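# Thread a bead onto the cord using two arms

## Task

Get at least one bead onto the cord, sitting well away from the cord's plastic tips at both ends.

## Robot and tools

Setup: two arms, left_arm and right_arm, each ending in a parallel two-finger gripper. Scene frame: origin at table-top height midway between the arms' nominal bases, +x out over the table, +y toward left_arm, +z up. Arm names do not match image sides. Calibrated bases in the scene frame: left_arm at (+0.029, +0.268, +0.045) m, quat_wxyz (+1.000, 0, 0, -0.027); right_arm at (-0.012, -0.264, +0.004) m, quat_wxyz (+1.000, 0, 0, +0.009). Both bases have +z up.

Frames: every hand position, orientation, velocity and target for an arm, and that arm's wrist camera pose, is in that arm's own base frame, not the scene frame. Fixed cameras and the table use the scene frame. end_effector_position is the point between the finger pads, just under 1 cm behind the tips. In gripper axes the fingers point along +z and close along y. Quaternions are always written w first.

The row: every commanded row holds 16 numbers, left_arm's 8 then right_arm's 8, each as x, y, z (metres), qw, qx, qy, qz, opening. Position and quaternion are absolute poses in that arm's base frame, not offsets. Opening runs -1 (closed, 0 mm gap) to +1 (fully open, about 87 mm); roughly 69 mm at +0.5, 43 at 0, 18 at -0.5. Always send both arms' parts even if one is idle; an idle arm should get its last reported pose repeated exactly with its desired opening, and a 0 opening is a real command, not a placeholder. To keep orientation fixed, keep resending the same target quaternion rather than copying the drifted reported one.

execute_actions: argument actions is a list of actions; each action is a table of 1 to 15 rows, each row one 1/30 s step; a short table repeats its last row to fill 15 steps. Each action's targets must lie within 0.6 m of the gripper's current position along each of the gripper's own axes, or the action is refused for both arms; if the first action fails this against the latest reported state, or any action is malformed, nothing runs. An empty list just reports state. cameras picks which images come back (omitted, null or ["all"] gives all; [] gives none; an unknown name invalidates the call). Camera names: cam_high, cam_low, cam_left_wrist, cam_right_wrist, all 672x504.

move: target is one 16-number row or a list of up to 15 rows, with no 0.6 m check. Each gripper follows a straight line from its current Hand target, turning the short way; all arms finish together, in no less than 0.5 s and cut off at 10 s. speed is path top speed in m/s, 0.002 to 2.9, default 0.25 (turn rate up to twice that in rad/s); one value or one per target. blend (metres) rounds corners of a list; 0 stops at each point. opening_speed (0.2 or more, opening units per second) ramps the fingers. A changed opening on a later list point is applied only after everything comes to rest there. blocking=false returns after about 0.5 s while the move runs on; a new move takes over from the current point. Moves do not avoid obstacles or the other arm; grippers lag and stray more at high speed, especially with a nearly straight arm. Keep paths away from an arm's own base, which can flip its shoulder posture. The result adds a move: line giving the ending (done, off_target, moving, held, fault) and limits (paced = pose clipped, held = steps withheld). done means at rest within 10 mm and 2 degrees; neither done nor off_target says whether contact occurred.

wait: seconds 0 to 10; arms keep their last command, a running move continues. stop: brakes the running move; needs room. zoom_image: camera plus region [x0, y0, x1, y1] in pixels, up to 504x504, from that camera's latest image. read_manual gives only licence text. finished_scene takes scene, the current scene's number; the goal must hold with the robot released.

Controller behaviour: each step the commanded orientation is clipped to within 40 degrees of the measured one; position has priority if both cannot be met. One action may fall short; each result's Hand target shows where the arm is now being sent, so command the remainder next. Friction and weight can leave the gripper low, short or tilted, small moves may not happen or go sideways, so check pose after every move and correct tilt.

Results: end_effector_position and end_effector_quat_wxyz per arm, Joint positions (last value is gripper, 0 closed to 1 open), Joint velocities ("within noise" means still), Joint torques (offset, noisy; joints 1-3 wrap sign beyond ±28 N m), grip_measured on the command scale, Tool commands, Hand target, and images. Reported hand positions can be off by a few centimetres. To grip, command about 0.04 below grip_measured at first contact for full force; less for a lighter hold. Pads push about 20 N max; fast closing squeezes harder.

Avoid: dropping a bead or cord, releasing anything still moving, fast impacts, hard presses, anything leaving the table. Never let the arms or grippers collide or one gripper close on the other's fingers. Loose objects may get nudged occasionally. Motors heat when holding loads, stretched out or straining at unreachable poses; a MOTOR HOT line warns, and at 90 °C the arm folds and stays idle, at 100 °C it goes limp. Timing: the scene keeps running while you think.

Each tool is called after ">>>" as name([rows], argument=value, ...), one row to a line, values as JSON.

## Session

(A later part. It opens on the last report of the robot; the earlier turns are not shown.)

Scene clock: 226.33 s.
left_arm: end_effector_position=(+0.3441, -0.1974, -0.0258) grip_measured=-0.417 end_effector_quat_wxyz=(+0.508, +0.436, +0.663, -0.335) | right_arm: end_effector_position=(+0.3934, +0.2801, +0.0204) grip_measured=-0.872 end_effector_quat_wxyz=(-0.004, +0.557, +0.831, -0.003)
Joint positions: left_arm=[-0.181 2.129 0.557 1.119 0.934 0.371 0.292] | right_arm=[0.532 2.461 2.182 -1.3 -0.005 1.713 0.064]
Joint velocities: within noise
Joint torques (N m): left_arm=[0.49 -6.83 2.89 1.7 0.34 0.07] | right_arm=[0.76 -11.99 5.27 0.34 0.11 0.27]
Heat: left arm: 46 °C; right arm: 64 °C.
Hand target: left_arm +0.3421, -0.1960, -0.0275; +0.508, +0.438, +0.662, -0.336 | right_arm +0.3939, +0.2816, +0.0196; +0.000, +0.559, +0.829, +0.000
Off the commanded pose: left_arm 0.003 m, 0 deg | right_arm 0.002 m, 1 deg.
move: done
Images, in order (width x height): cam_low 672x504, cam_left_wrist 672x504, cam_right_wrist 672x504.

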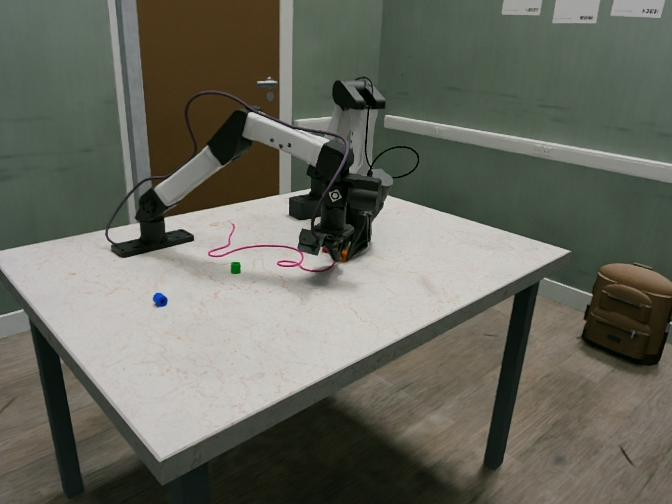

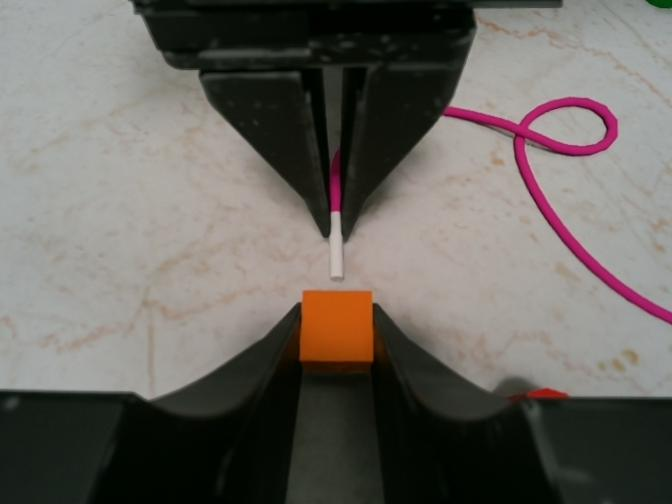

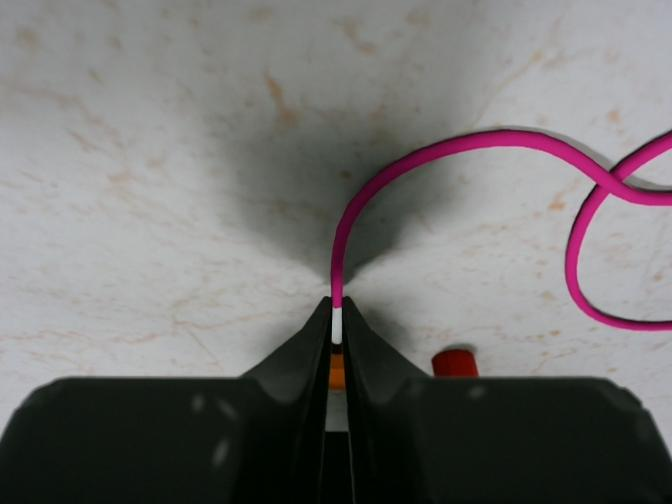

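>>> move([
  [0.3421, -0.1960, -0.0275, 0.5077, 0.4379, 0.6616, -0.3360, -0.48, 0.3895, 0.2935, 0.0196, 0, 0.5592, 0.8290, 0, -1],
], speed=0.03, cameras=["cam_left_wrist","cam_low","cam_right_wrist"])

>>> zoom_image(camera="cam_left_wrist", region=[267, 200, 407, 380])

>>> zoom_image(camera="cam_low", region=[310, 220, 370, 280])

Scene clock: 227.50 s.
left_arm: end_effector_position=(+0.3440, -0.1974, -0.0258) grip_measured=-0.417 end_effector_quat_wxyz=(+0.508, +0.436, +0.663, -0.335) | right_arm: end_effector_position=(+0.3868, +0.2906, +0.0186) grip_measured=-0.872 end_effector_quat_wxyz=(-0.004, +0.557, +0.831, -0.004)
Joint positions: left_arm=[-0.181 2.129 0.557 1.119 0.934 0.371 0.292] | right_arm=[0.558 2.465 2.182 -1.299 -0.005 1.739 0.064]
Joint velocities: within noise
Joint torques (N m): left_arm=[0.44 -6.91 2.91 1.69 0.35 0.08] | right_arm=[0.83 -11.23 7.45 0.21 0.14 0.29]
Heat: left arm: 46 °C; right arm: 63 °C.
Hand target: left_arm +0.3421, -0.1960, -0.0275; +0.508, +0.438, +0.662, -0.336 | right_arm +0.3894, +0.2935, +0.0195; +0.000, +0.559, +0.829, +0.000
Off the commanded pose: left_arm 0.003 m, 0 deg | right_arm 0.004 m, 1 deg.
move: done
Images, in order (width x height): cam_low 672x504, cam_left_wrist 672x504, cam_right_wrist 672x504.

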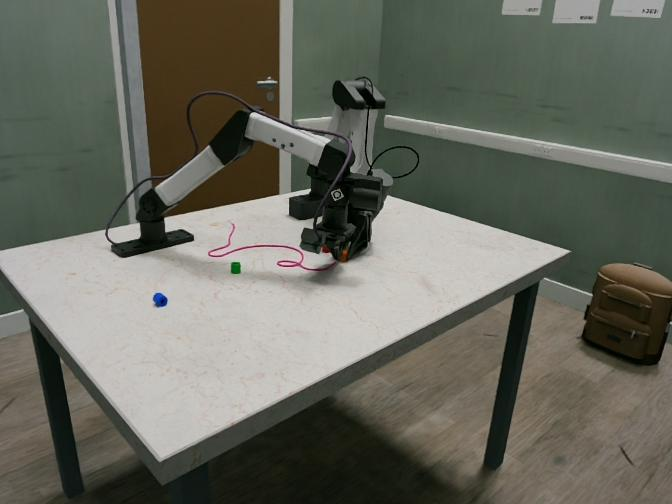

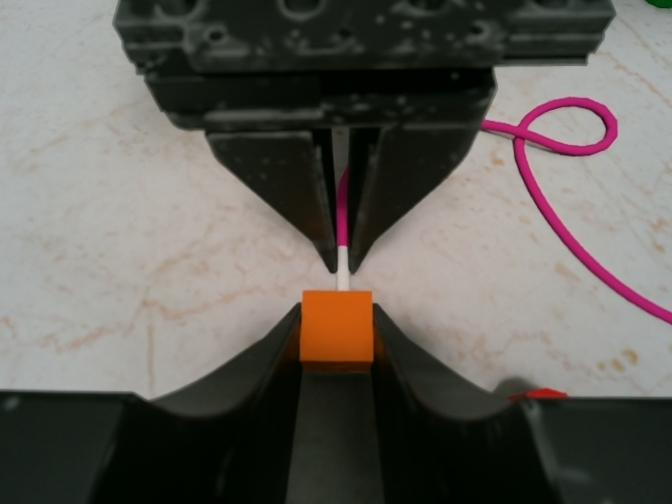

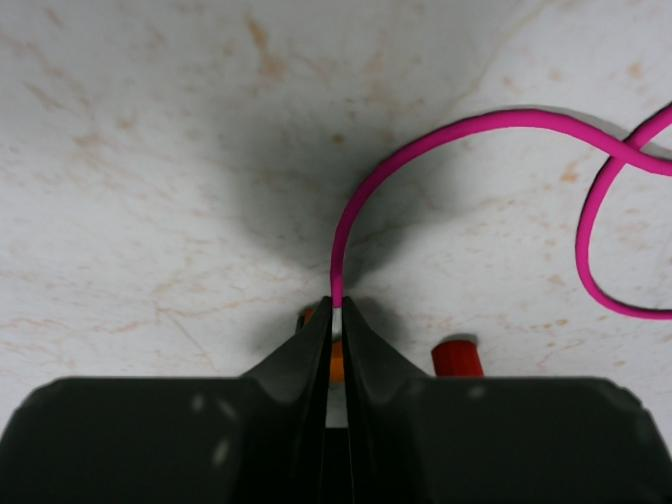

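Scaled by 2.800 from the camera's 672x504 image, which has a finer 960x720 frame.

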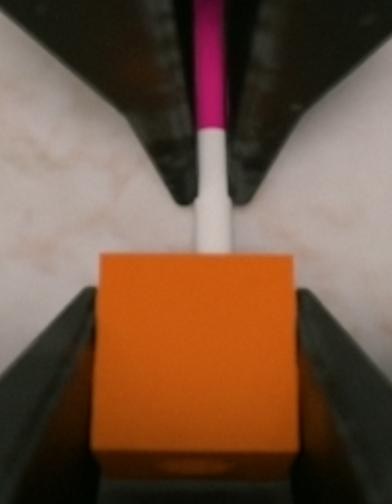

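Scaled by 8.400 from the camera's 672x504 image, which has a finer 960x720 frame.

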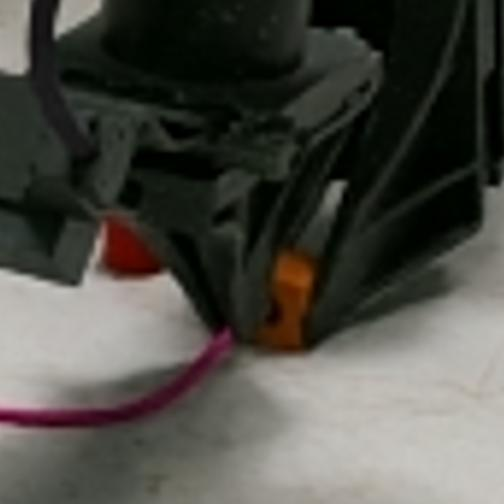

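>>> move([
  [0.3421, -0.1960, -0.0275, 0.5077, 0.4379, 0.6616, -0.3360, -0.48, 0.3900, 0.3000, 0.0196, 0, 0.5592, 0.8290, 0, -1],
], speed=0.03, cameras=["cam_left_wrist","cam_low","cam_right_wrist"])

>>> zoom_image(camera="cam_left_wrist", region=[267, 200, 407, 380])

>>> zoom_image(camera="cam_low", region=[310, 180, 390, 280])

Scene clock: 228.57 s.
left_arm: end_effector_position=(+0.3439, -0.1974, -0.0258) grip_measured=-0.417 end_effector_quat_wxyz=(+0.508, +0.436, +0.663, -0.335) | right_arm: end_effector_position=(+0.3875, +0.2944, +0.0164) grip_measured=-0.872 end_effector_quat_wxyz=(-0.005, +0.559, +0.829, -0.004)
Joint positions: left_arm=[-0.181 2.129 0.557 1.119 0.934 0.371 0.292] | right_arm=[0.564 2.48 2.201 -1.303 -0.005 1.749 0.064]
Joint velocities: within noise
Joint torques (N m): left_arm=[0.46 -6.94 2.96 1.69 0.35 0.09] | right_arm=[1.36 -10.74 9.29 0.08 0.11 0.3]
Heat: left arm: 46 °C; right arm: 63 °C.
Hand target: left_arm +0.3421, -0.1960, -0.0275; +0.508, +0.438, +0.662, -0.336 | right_arm +0.3899, +0.2999, +0.0197; +0.000, +0.559, +0.829, +0.000
Off the commanded pose: left_arm 0.003 m, 0 deg | right_arm 0.007 m, 1 deg.
move: done
Images, in order (width x height): cam_low 672x504, cam_left_wrist 672x504, cam_right_wrist 672x504.

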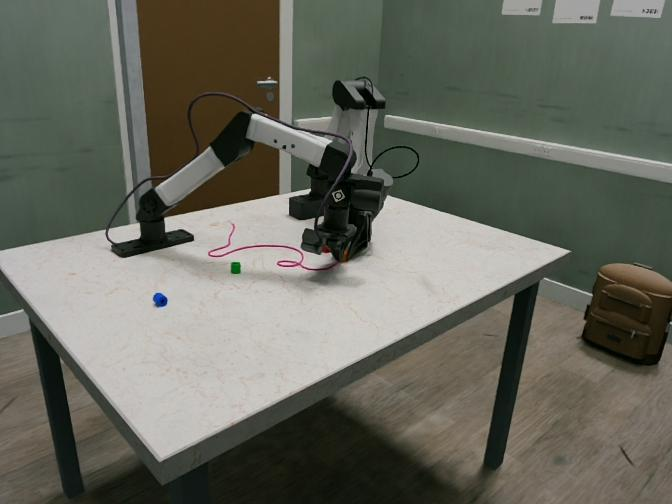

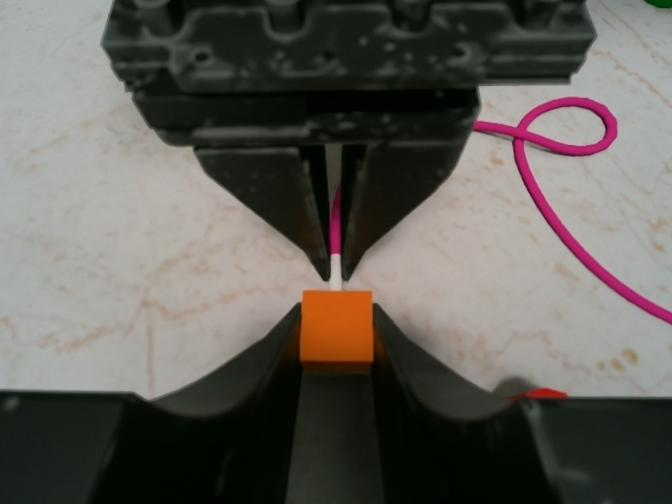

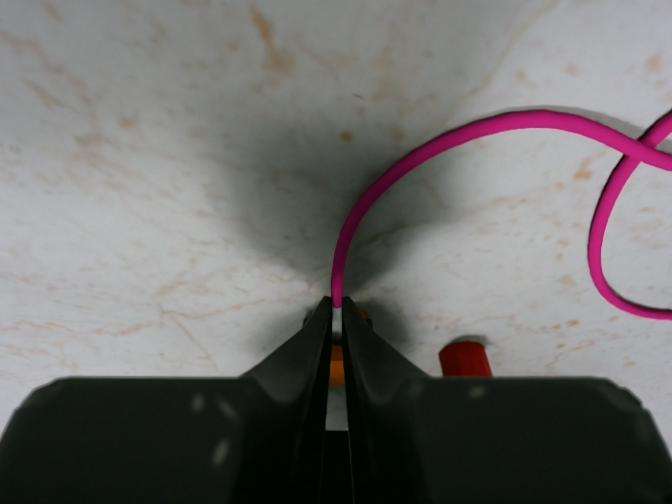

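Scaled by 2.800 from the camera's 672x504 image, which has a finer 960x720 frame.

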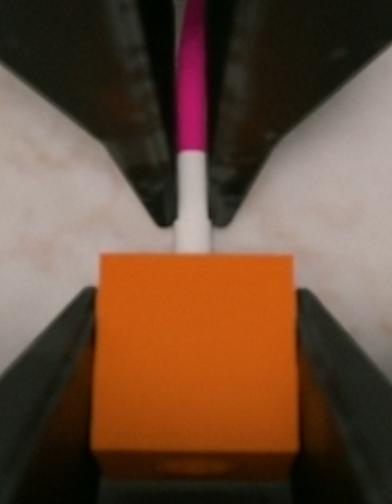

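Scaled by 5.040 from the camera's 672x504 image, which has a finer 960x720 frame.

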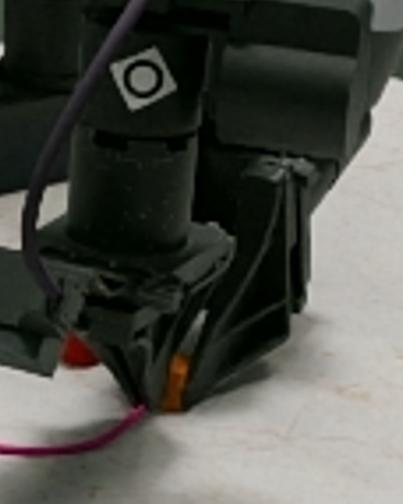

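>>> move([
  [0.3421, -0.1960, -0.0275, 0.5077, 0.4379, 0.6616, -0.3360, -0.48, 0.3865, 0.3085, 0.0205, 0, 0.5592, 0.8290, 0, -1],
], speed=0.03, cameras=["cam_left_wrist","cam_low","cam_right_wrist"])

>>> zoom_image(camera="cam_left_wrist", region=[267, 230, 407, 410])

>>> zoom_image(camera="cam_low", region=[310, 180, 390, 280])

Scene clock: 229.80 s.
left_arm: end_effector_position=(+0.3439, -0.1975, -0.0257) grip_measured=-0.417 end_effector_quat_wxyz=(+0.508, +0.436, +0.663, -0.335) | right_arm: end_effector_position=(+0.3847, +0.3023, +0.0169) grip_measured=-0.872 end_effector_quat_wxyz=(-0.003, +0.559, +0.829, -0.005)
Joint positions: left_arm=[-0.181 2.129 0.557 1.119 0.935 0.371 0.292] | right_arm=[0.582 2.491 2.224 -1.315 -0.002 1.768 0.064]
Joint velocities: within noise
Joint torques (N m): left_arm=[0.42 -6.9 2.93 1.68 0.34 0.08] | right_arm=[1.36 -10.82 9.39 0.08 0.11 0.28]
Heat: left arm: 46 °C; right arm: 63 °C.
Hand target: left_arm +0.3421, -0.1959, -0.0275; +0.508, +0.438, +0.662, -0.336 | right_arm +0.3863, +0.3085, +0.0206; +0.000, +0.559, +0.829, +0.001
Off the commanded pose: left_arm 0.003 m, 0 deg | right_arm 0.007 m, 1 deg.
move: done
Images, in order (width x height): cam_low 672x504, cam_left_wrist 672x504, cam_right_wrist 672x504.

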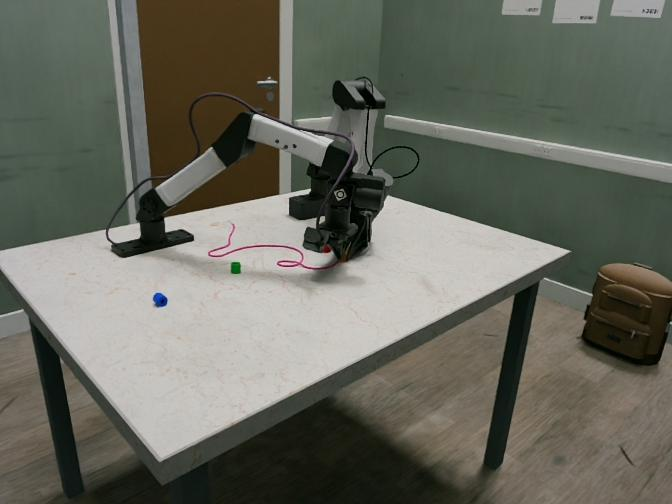

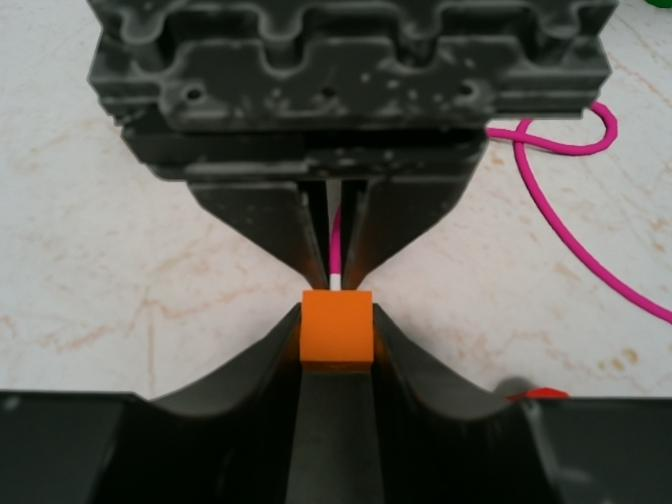

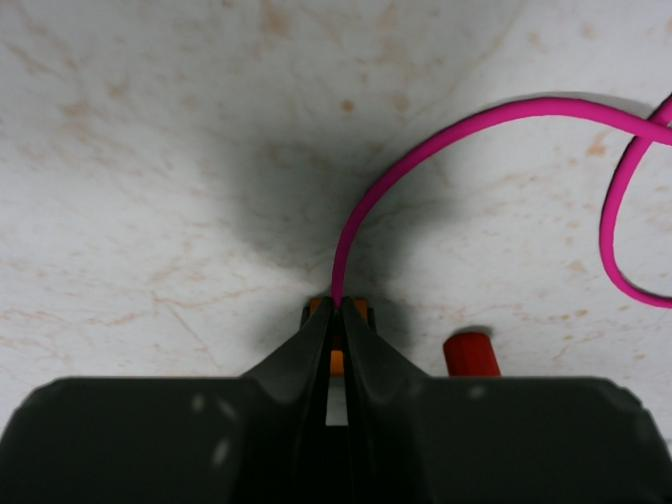

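Scaled by 2.800 from the camera's 672x504 image, which has a finer 960x720 frame.

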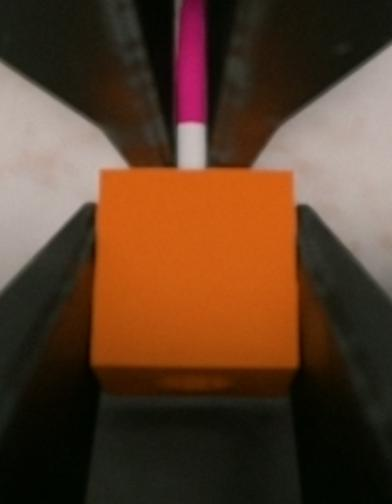

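Scaled by 5.040 from the camera's 672x504 image, which has a finer 960x720 frame.

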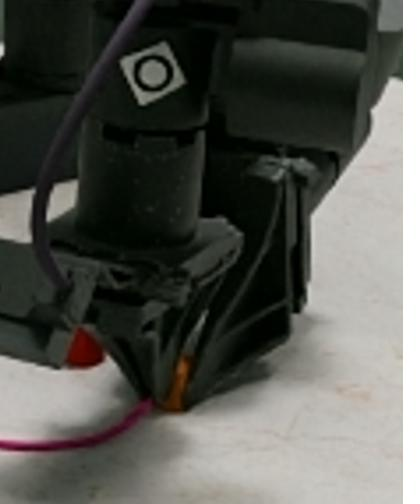

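>>> move([
  [0.3421, -0.1960, -0.0275, 0.5077, 0.4379, 0.6616, -0.3360, -0.48, 0.3865, 0.3085, 0.0205, 0, 0.5592, 0.8290, 0, -0.7],
  [0.3421, -0.1960, -0.0275, 0.5077, 0.4379, 0.6616, -0.3360, -0.48, 0.392, 0.2925, 0.0185, 0, 0.5592, 0.8290, 0, -0.7],
], speed=0.04, opening_speed=0.5, cameras=["cam_left_wrist","cam_low","cam_right_wrist"])

>>> zoom_image(camera="cam_left_wrist", region=[267, 230, 407, 410])

>>> zoom_image(camera="cam_low", region=[310, 180, 390, 280])

>>> zoom_image(camera="cam_right_wrist", region=[267, 230, 407, 410])

Scene clock: 232.07 s.
left_arm: end_effector_position=(+0.3439, -0.1975, -0.0257) grip_measured=-0.417 end_effector_quat_wxyz=(+0.508, +0.436, +0.663, -0.335) | right_arm: end_effector_position=(+0.3901, +0.2936, +0.0142) grip_measured=-0.700 end_effector_quat_wxyz=(-0.004, +0.560, +0.828, -0.007)
Joint positions: left_arm=[-0.181 2.129 0.557 1.119 0.935 0.371 0.292] | right_arm=[0.56 2.497 2.224 -1.314 -0.002 1.75 0.15]
Joint velocities: within noise
Joint torques (N m): left_arm=[0.42 -6.93 2.86 1.7 0.34 0.07] | right_arm=[0.21 -13.3 5 0.27 0.12 0.15]
Heat: left arm: 46 °C; right arm: 63 °C.
Hand target: left_arm +0.3421, -0.1959, -0.0275; +0.508, +0.438, +0.662, -0.336 | right_arm +0.3920, +0.2926, +0.0186; +0.000, +0.559, +0.829, +0.000
Off the commanded pose: left_arm 0.003 m, 0 deg | right_arm 0.005 m, 1 deg.
move: done
Images, in order (width x height): cam_low 672x504, cam_left_wrist 672x504, cam_right_wrist 672x504.

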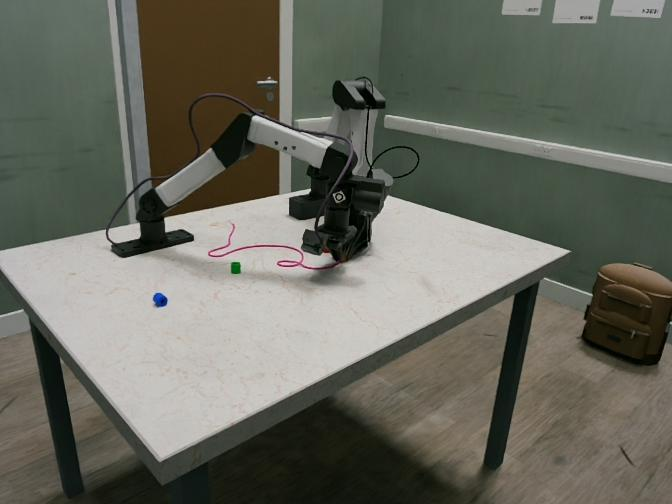

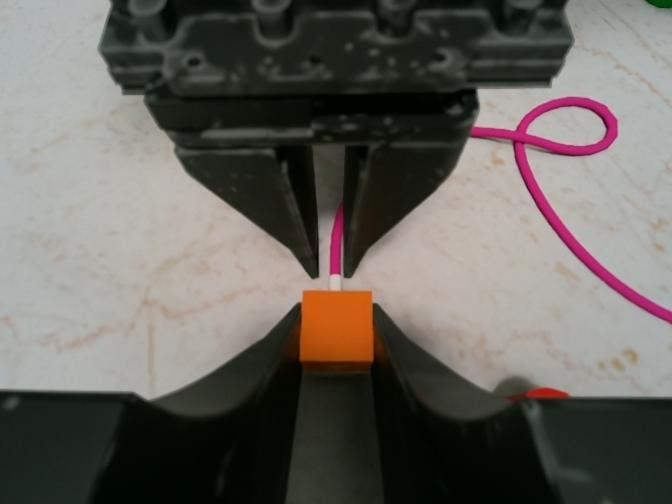

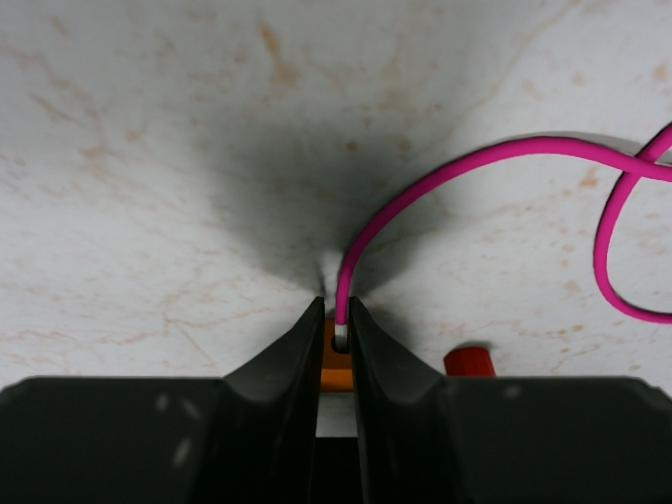

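Scaled by 2.800 from the camera's 672x504 image, which has a finer 960x720 frame.

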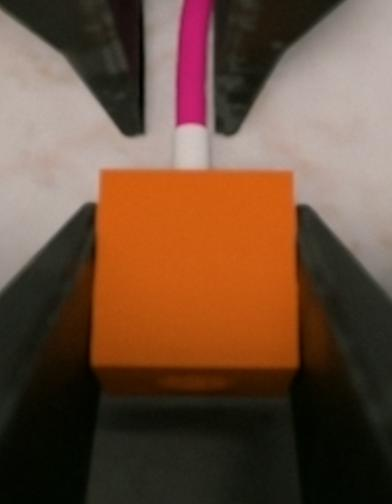

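Scaled by 5.040 from the camera's 672x504 image, which has a finer 960x720 frame.

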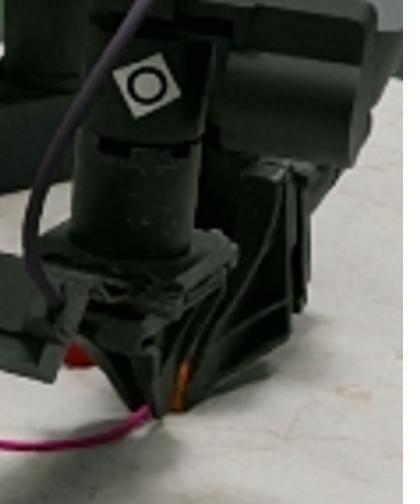

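Scaled by 2.800 from the camera's 672x504 image, which has a finer 960x720 frame.

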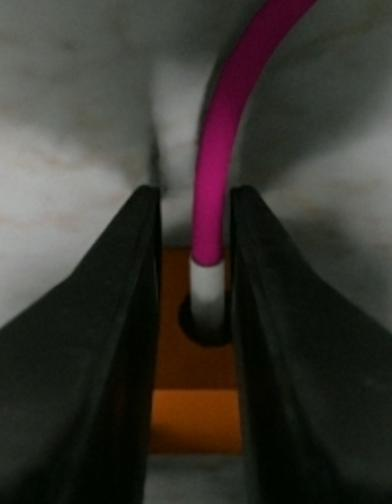

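>>> move([
  [0.3421, -0.1960, -0.0275, 0.5077, 0.4379, 0.6616, -0.3360, -0.48, 0.394, 0.288, 0.0185, 0, 0.5592, 0.8290, 0, -0.7],
  [0.3421, -0.1960, -0.0275, 0.5077, 0.4379, 0.6616, -0.3360, -0.48, 0.394, 0.288, 0.0185, 0, 0.5592, 0.8290, 0, -1],
], speed=0.04, opening_speed=0.4, cameras=["cam_left_wrist","cam_right_wrist"])

>>> zoom_image(camera="cam_left_wrist", region=[267, 230, 407, 410])

>>> zoom_image(camera="cam_right_wrist", region=[267, 230, 407, 410])

Scene clock: 234.10 s.
left_arm: end_effector_position=(+0.3439, -0.1975, -0.0257) grip_measured=-0.417 end_effector_quat_wxyz=(+0.508, +0.436, +0.663, -0.335) | right_arm: end_effector_position=(+0.3904, +0.2893, +0.0115) grip_measured=-0.891 end_effector_quat_wxyz=(-0.006, +0.559, +0.829, -0.010)
Joint positions: left_arm=[-0.181 2.129 0.557 1.119 0.935 0.371 0.292] | right_arm=[0.552 2.497 2.213 -1.31 -0.002 1.739 0.055]
Joint velocities: within noise
Joint torques (N m): left_arm=[0.47 -6.93 2.92 1.69 0.36 0.06] | right_arm=[-0.05 -13.71 5.23 0.28 0.1 0.11]
Heat: left arm: 46 °C; right arm: 63 °C.
Hand target: left_arm +0.3421, -0.1959, -0.0275; +0.508, +0.438, +0.662, -0.336 | right_arm +0.3941, +0.2879, +0.0186; +0.000, +0.559, +0.829, +0.000
Off the commanded pose: left_arm 0.003 m, 0 deg | right_arm 0.008 m, 1 deg.
move: done
Images, in order (width x height): cam_left_wrist 672x504, cam_right_wrist 672x504.

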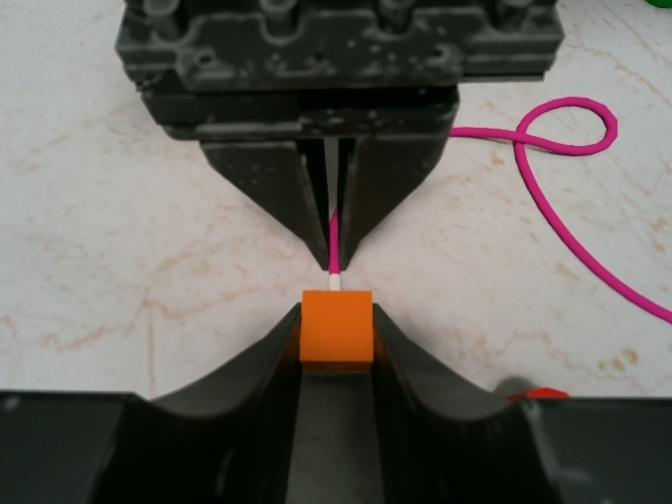

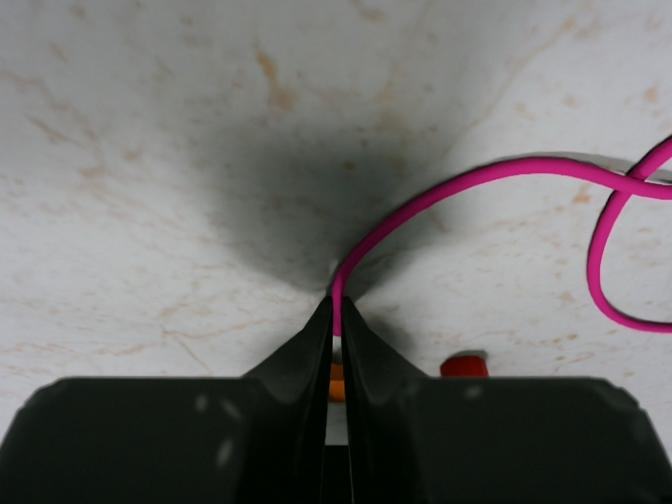

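Scaled by 2.800 from the camera's 672x504 image, which has a finer 960x720 frame.

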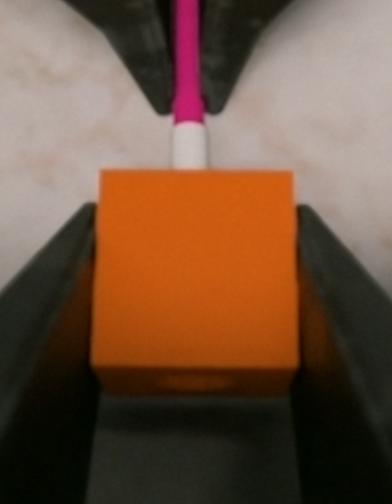

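Scaled by 2.800 from the camera's 672x504 image, which has a finer 960x720 frame.

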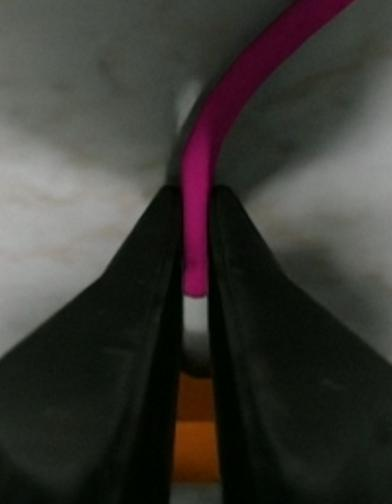

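>>> move([
  [0.3421, -0.1960, -0.0275, 0.5077, 0.4379, 0.6616, -0.3360, -0.48, 0.3865, 0.309, 0.0225, 0, 0.5592, 0.8290, 0, -1],
], speed=0.04, cameras=["cam_left_wrist","cam_right_wrist"])

>>> zoom_image(camera="cam_left_wrist", region=[237, 230, 437, 470])

Scene clock: 235.40 s.
left_arm: end_effector_position=(+0.3432, -0.1975, -0.0259) grip_measured=-0.417 end_effector_quat_wxyz=(+0.507, +0.436, +0.663, -0.336) | right_arm: end_effector_position=(+0.3835, +0.3026, +0.0153) grip_measured=-0.891 end_effector_quat_wxyz=(-0.002, +0.558, +0.830, -0.009)
Joint positions: left_arm=[-0.181 2.129 0.556 1.119 0.937 0.371 0.292] | right_arm=[0.585 2.497 2.229 -1.321 0.003 1.769 0.055]
Joint velocities: within noise
Joint torques (N m): left_arm=[0.49 -6.97 3.07 1.69 0.3 0.06] | right_arm=[1.09 -11.4 9.8 0.03 0.05 0.26]
Heat: left arm: 46 °C; right arm: 63 °C.
Hand target: left_arm +0.3421, -0.1960, -0.0275; +0.508, +0.438, +0.662, -0.336 | right_arm +0.3863, +0.3088, +0.0226; +0.000, +0.559, +0.829, +0.001
Off the commanded pose: left_arm 0.002 m, 0 deg | right_arm 0.010 m, 1 deg.
move: done
Images, in order (width x height): cam_left_wrist 672x504, cam_right_wrist 672x504.

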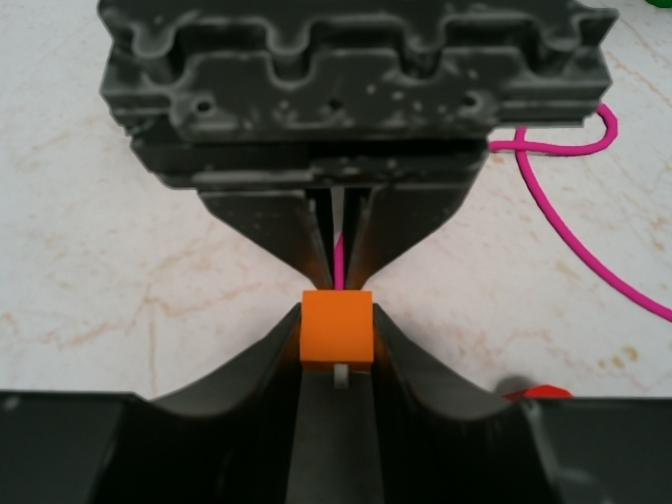

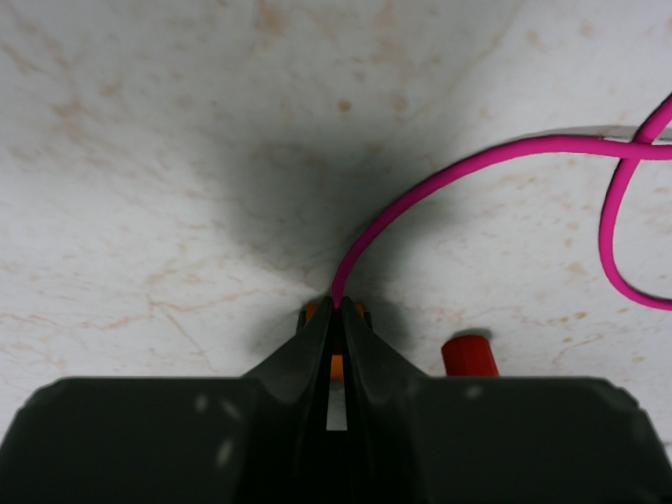

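Scaled by 2.100 from the camera's 672x504 image, which has a finer 960x720 frame.

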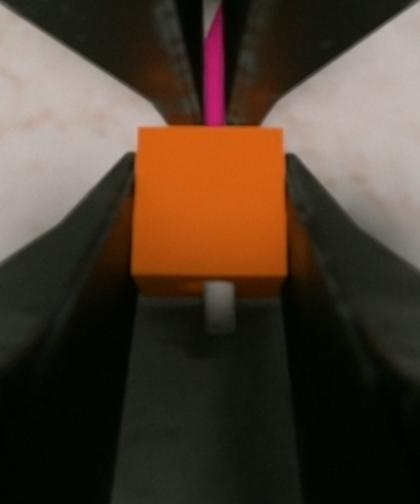

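>>> move([
  [0.3421, -0.1960, -0.0275, 0.5077, 0.4379, 0.6616, -0.3360, -0.48, 0.3865, 0.309, 0.0225, 0, 0.5592, 0.8290, 0, -0.7],
  [0.3421, -0.1960, -0.0275, 0.5077, 0.4379, 0.6616, -0.3360, -0.48, 0.3945, 0.285, 0.0185, 0, 0.5592, 0.8290, 0, -0.7],
  [0.3421, -0.1960, -0.0275, 0.5077, 0.4379, 0.6616, -0.3360, -0.48, 0.3945, 0.285, 0.0185, 0, 0.5592, 0.8290, 0, -1],
], speed=0.06, opening_speed=0.6, cameras=["cam_left_wrist","cam_right_wrist"])

>>> move([
  [0.3421, -0.1960, -0.0275, 0.5077, 0.4379, 0.6616, -0.3360, -0.48, 0.3865, 0.309, 0.0225, 0, 0.5592, 0.8290, 0, -1],
], speed=0.05, cameras=["cam_left_wrist","cam_right_wrist"])

Scene clock: 238.07 s.
left_arm: end_effector_position=(+0.3432, -0.1975, -0.0259) grip_measured=-0.417 end_effector_quat_wxyz=(+0.507, +0.436, +0.663, -0.336) | right_arm: end_effector_position=(+0.3924, +0.2874, +0.0102) grip_measured=-0.897 end_effector_quat_wxyz=(-0.008, +0.560, +0.829, -0.008)
Joint positions: left_arm=[-0.181 2.129 0.556 1.119 0.937 0.371 0.292] | right_arm=[0.545 2.497 2.207 -1.301 -0.007 1.733 0.052]
Joint velocities: within noise
Joint torques (N m): left_arm=[0.4 -6.94 3.02 1.69 0.32 0.07] | right_arm=[0.1 -14.3 4.79 0.26 0.13 0.15]
Heat: left arm: 46 °C; right arm: 63 °C.
Hand target: left_arm +0.3421, -0.1960, -0.0275; +0.508, +0.438, +0.662, -0.336 | right_arm +0.3944, +0.2850, +0.0184; +0.000, +0.559, +0.829, +0.000
Off the commanded pose: left_arm 0.002 m, 0 deg | right_arm 0.009 m, 1 deg.
move: done
Images, in order (width x height): cam_left_wrist 672x504, cam_right_wrist 672x504.

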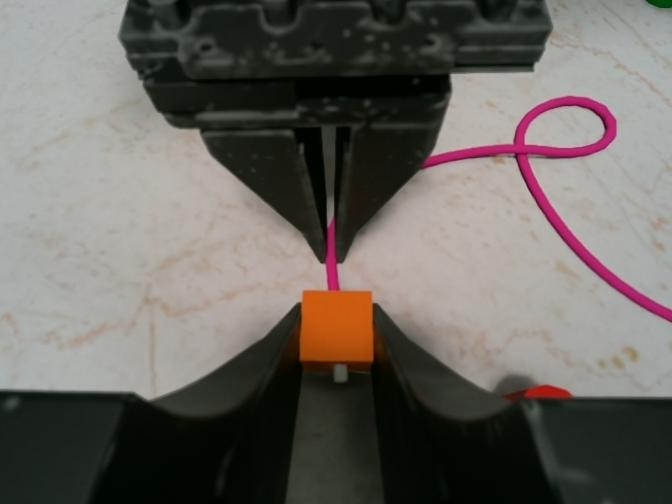

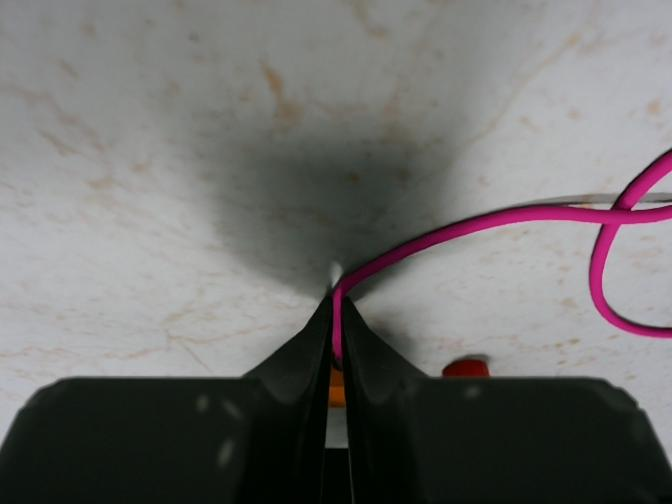

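Scene clock: 239.07 s.
left_arm: end_effector_position=(+0.3435, -0.1969, -0.0258) grip_measured=-0.417 end_effector_quat_wxyz=(+0.507, +0.436, +0.663, -0.336) | right_arm: end_effector_position=(+0.3833, +0.3029, +0.0154) grip_measured=-0.897 end_effector_quat_wxyz=(-0.003, +0.558, +0.830, -0.009)
Joint positions: left_arm=[-0.179 2.129 0.556 1.119 0.938 0.371 0.292] | right_arm=[0.586 2.497 2.229 -1.321 0.002 1.769 0.052]
Joint velocities: within noise
Joint torques (N m): left_arm=[0.24 -6.97 2.95 1.68 0.3 0.08] | right_arm=[1.07 -11.34 9.69 0.03 0.07 0.29]
Heat: left arm: 46 °C; right arm: 63 °C.
Hand target: left_arm +0.3421, -0.1960, -0.0275; +0.508, +0.438, +0.662, -0.336 | right_arm +0.3863, +0.3088, +0.0226; +0.000, +0.559, +0.829, +0.000
Off the commanded pose: left_arm 0.002 m, 0 deg | right_arm 0.010 m, 1 deg.
move: done
Images, in order (width x height): cam_left_wrist 672x504, cam_right_wrist 672x504.

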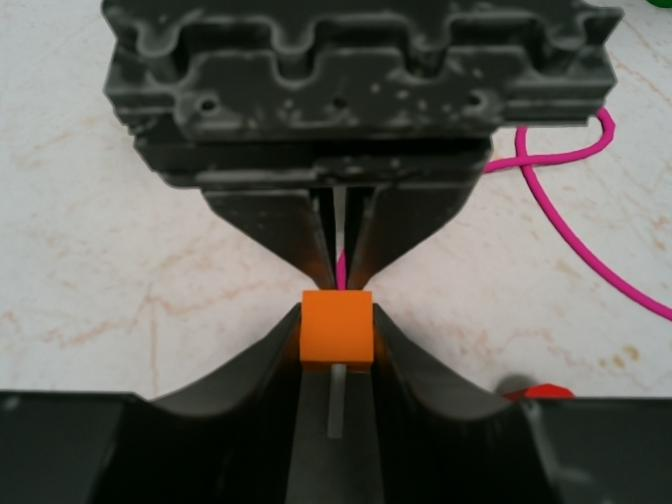

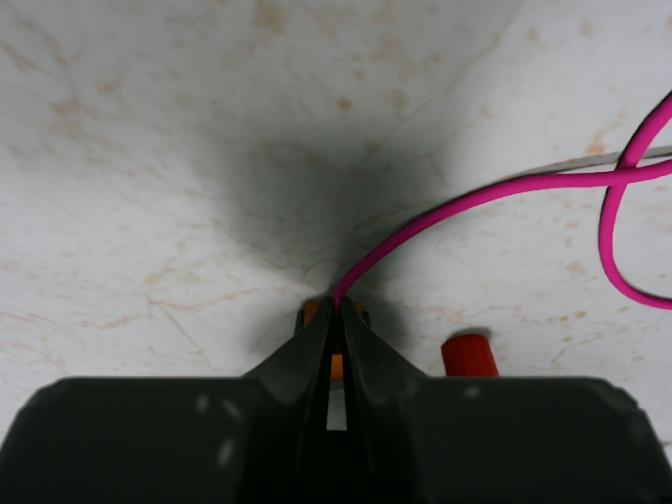

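>>> move([
  [0.3421, -0.1960, -0.0275, 0.5077, 0.4379, 0.6616, -0.3360, -0.48, 0.3865, 0.309, 0.0225, 0, 0.5592, 0.8290, 0, -0.7],
  [0.3421, -0.1960, -0.0275, 0.5077, 0.4379, 0.6616, -0.3360, -0.48, 0.3965, 0.280, 0.0185, 0, 0.5592, 0.8290, 0, -0.7],
  [0.3421, -0.1960, -0.0275, 0.5077, 0.4379, 0.6616, -0.3360, -0.48, 0.3965, 0.280, 0.0185, 0, 0.5592, 0.8290, 0, -1],
  [0.3421, -0.1960, -0.0275, 0.5077, 0.4379, 0.6616, -0.3360, -0.48, 0.3865, 0.309, 0.0225, 0, 0.5592, 0.8290, 0, -1],
], speed=0.06, opening_speed=0.6, cameras=["cam_left_wrist","cam_right_wrist"])

>>> move([
  [0.3421, -0.1960, -0.0275, 0.5077, 0.4379, 0.6616, -0.3360, -0.48, 0.3865, 0.309, 0.0225, 0, 0.5592, 0.8290, 0, -0.7],
  [0.3421, -0.1960, -0.0275, 0.5077, 0.4379, 0.6616, -0.3360, -0.48, 0.3965, 0.280, 0.0185, 0, 0.5592, 0.8290, 0, -0.7],
  [0.3421, -0.1960, -0.0275, 0.5077, 0.4379, 0.6616, -0.3360, -0.48, 0.3965, 0.280, 0.0185, 0, 0.5592, 0.8290, 0, -1],
  [0.3421, -0.1960, -0.0275, 0.5077, 0.4379, 0.6616, -0.3360, -0.48, 0.3865, 0.309, 0.0225, 0, 0.5592, 0.8290, 0, -1],
], speed=0.06, opening_speed=0.6, cameras=["cam_left_wrist","cam_right_wrist"])

Scene clock: 243.00 s.
left_arm: end_effector_position=(+0.3433, -0.1964, -0.0259) grip_measured=-0.417 end_effector_quat_wxyz=(+0.507, +0.436, +0.663, -0.336) | right_arm: end_effector_position=(+0.3837, +0.3028, +0.0151) grip_measured=-0.899 end_effector_quat_wxyz=(-0.001, +0.558, +0.830, -0.009)
Joint positions: left_arm=[-0.177 2.129 0.555 1.119 0.939 0.371 0.292] | right_arm=[0.586 2.498 2.23 -1.321 0.004 1.769 0.05]
Joint velocities: within noise
Joint torques (N m): left_arm=[0.02 -6.93 3.08 1.68 0.3 0.04] | right_arm=[1.03 -11.4 9.65 0.02 0.04 0.27]
Heat: left arm: 46 °C; right arm: 64 °C.
Hand target: left_arm +0.3421, -0.1959, -0.0275; +0.508, +0.438, +0.662, -0.336 | right_arm +0.3863, +0.3089, +0.0225; +0.000, +0.559, +0.829, +0.001
Off the commanded pose: left_arm 0.002 m, 0 deg | right_arm 0.010 m, 1 deg.
move: done
Images, in order (width x height): cam_left_wrist 672x504, cam_right_wrist 672x504.

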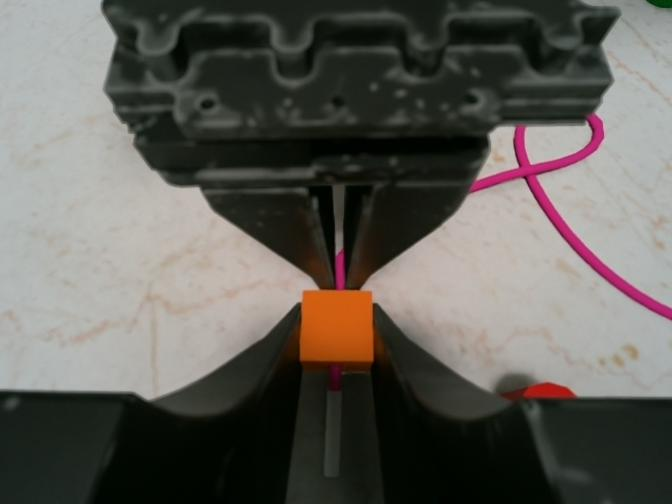

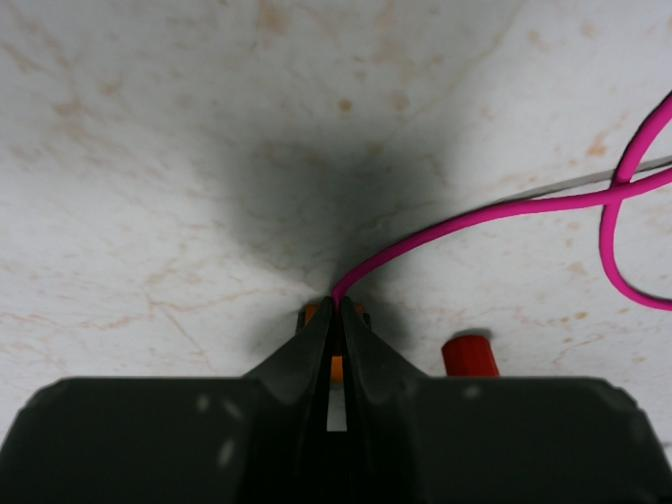

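Scene clock: 246.57 s.
left_arm: end_effector_position=(+0.3434, -0.1961, -0.0259) grip_measured=-0.417 end_effector_quat_wxyz=(+0.507, +0.435, +0.663, -0.337) | right_arm: end_effector_position=(+0.3838, +0.3022, +0.0159) grip_measured=-0.898 end_effector_quat_wxyz=(-0.001, +0.558, +0.830, -0.009)
Joint positions: left_arm=[-0.176 2.129 0.555 1.119 0.94 0.371 0.292] | right_arm=[0.585 2.496 2.23 -1.322 0.006 1.769 0.051]
Joint velocities: within noise
Joint torques (N m): left_arm=[-0.03 -6.93 3.08 1.67 0.29 0.07] | right_arm=[1.01 -11.19 9.74 0.04 0.05 0.27]
Heat: left arm: 46 °C; right arm: 64 °C.
Hand target: left_arm +0.3420, -0.1960, -0.0275; +0.508, +0.438, +0.662, -0.336 | right_arm +0.3864, +0.3088, +0.0225; +0.000, +0.559, +0.829, +0.001
Off the commanded pose: left_arm 0.002 m, 0 deg | right_arm 0.010 m, 1 deg.
move: done; target 3's new opening was sent with right_arm's hand 0.011 m and 2 deg from that target
Images, in order (width x height): cam_left_wrist 672x504, cam_right_wrist 672x504.

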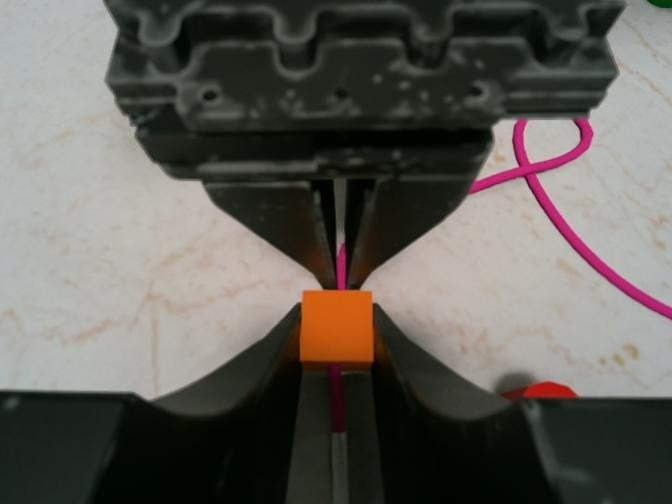

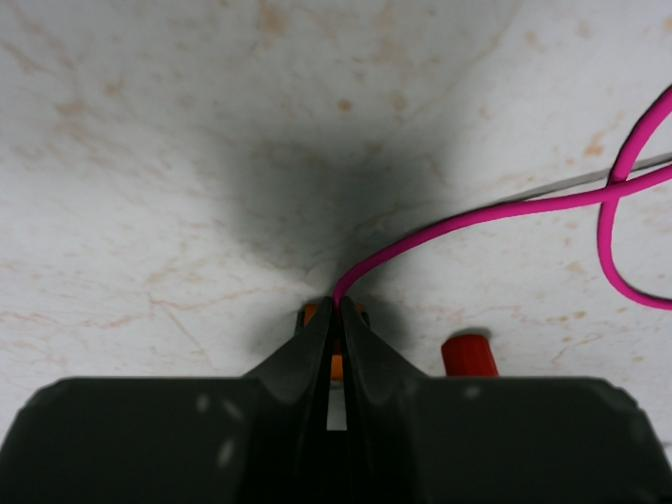

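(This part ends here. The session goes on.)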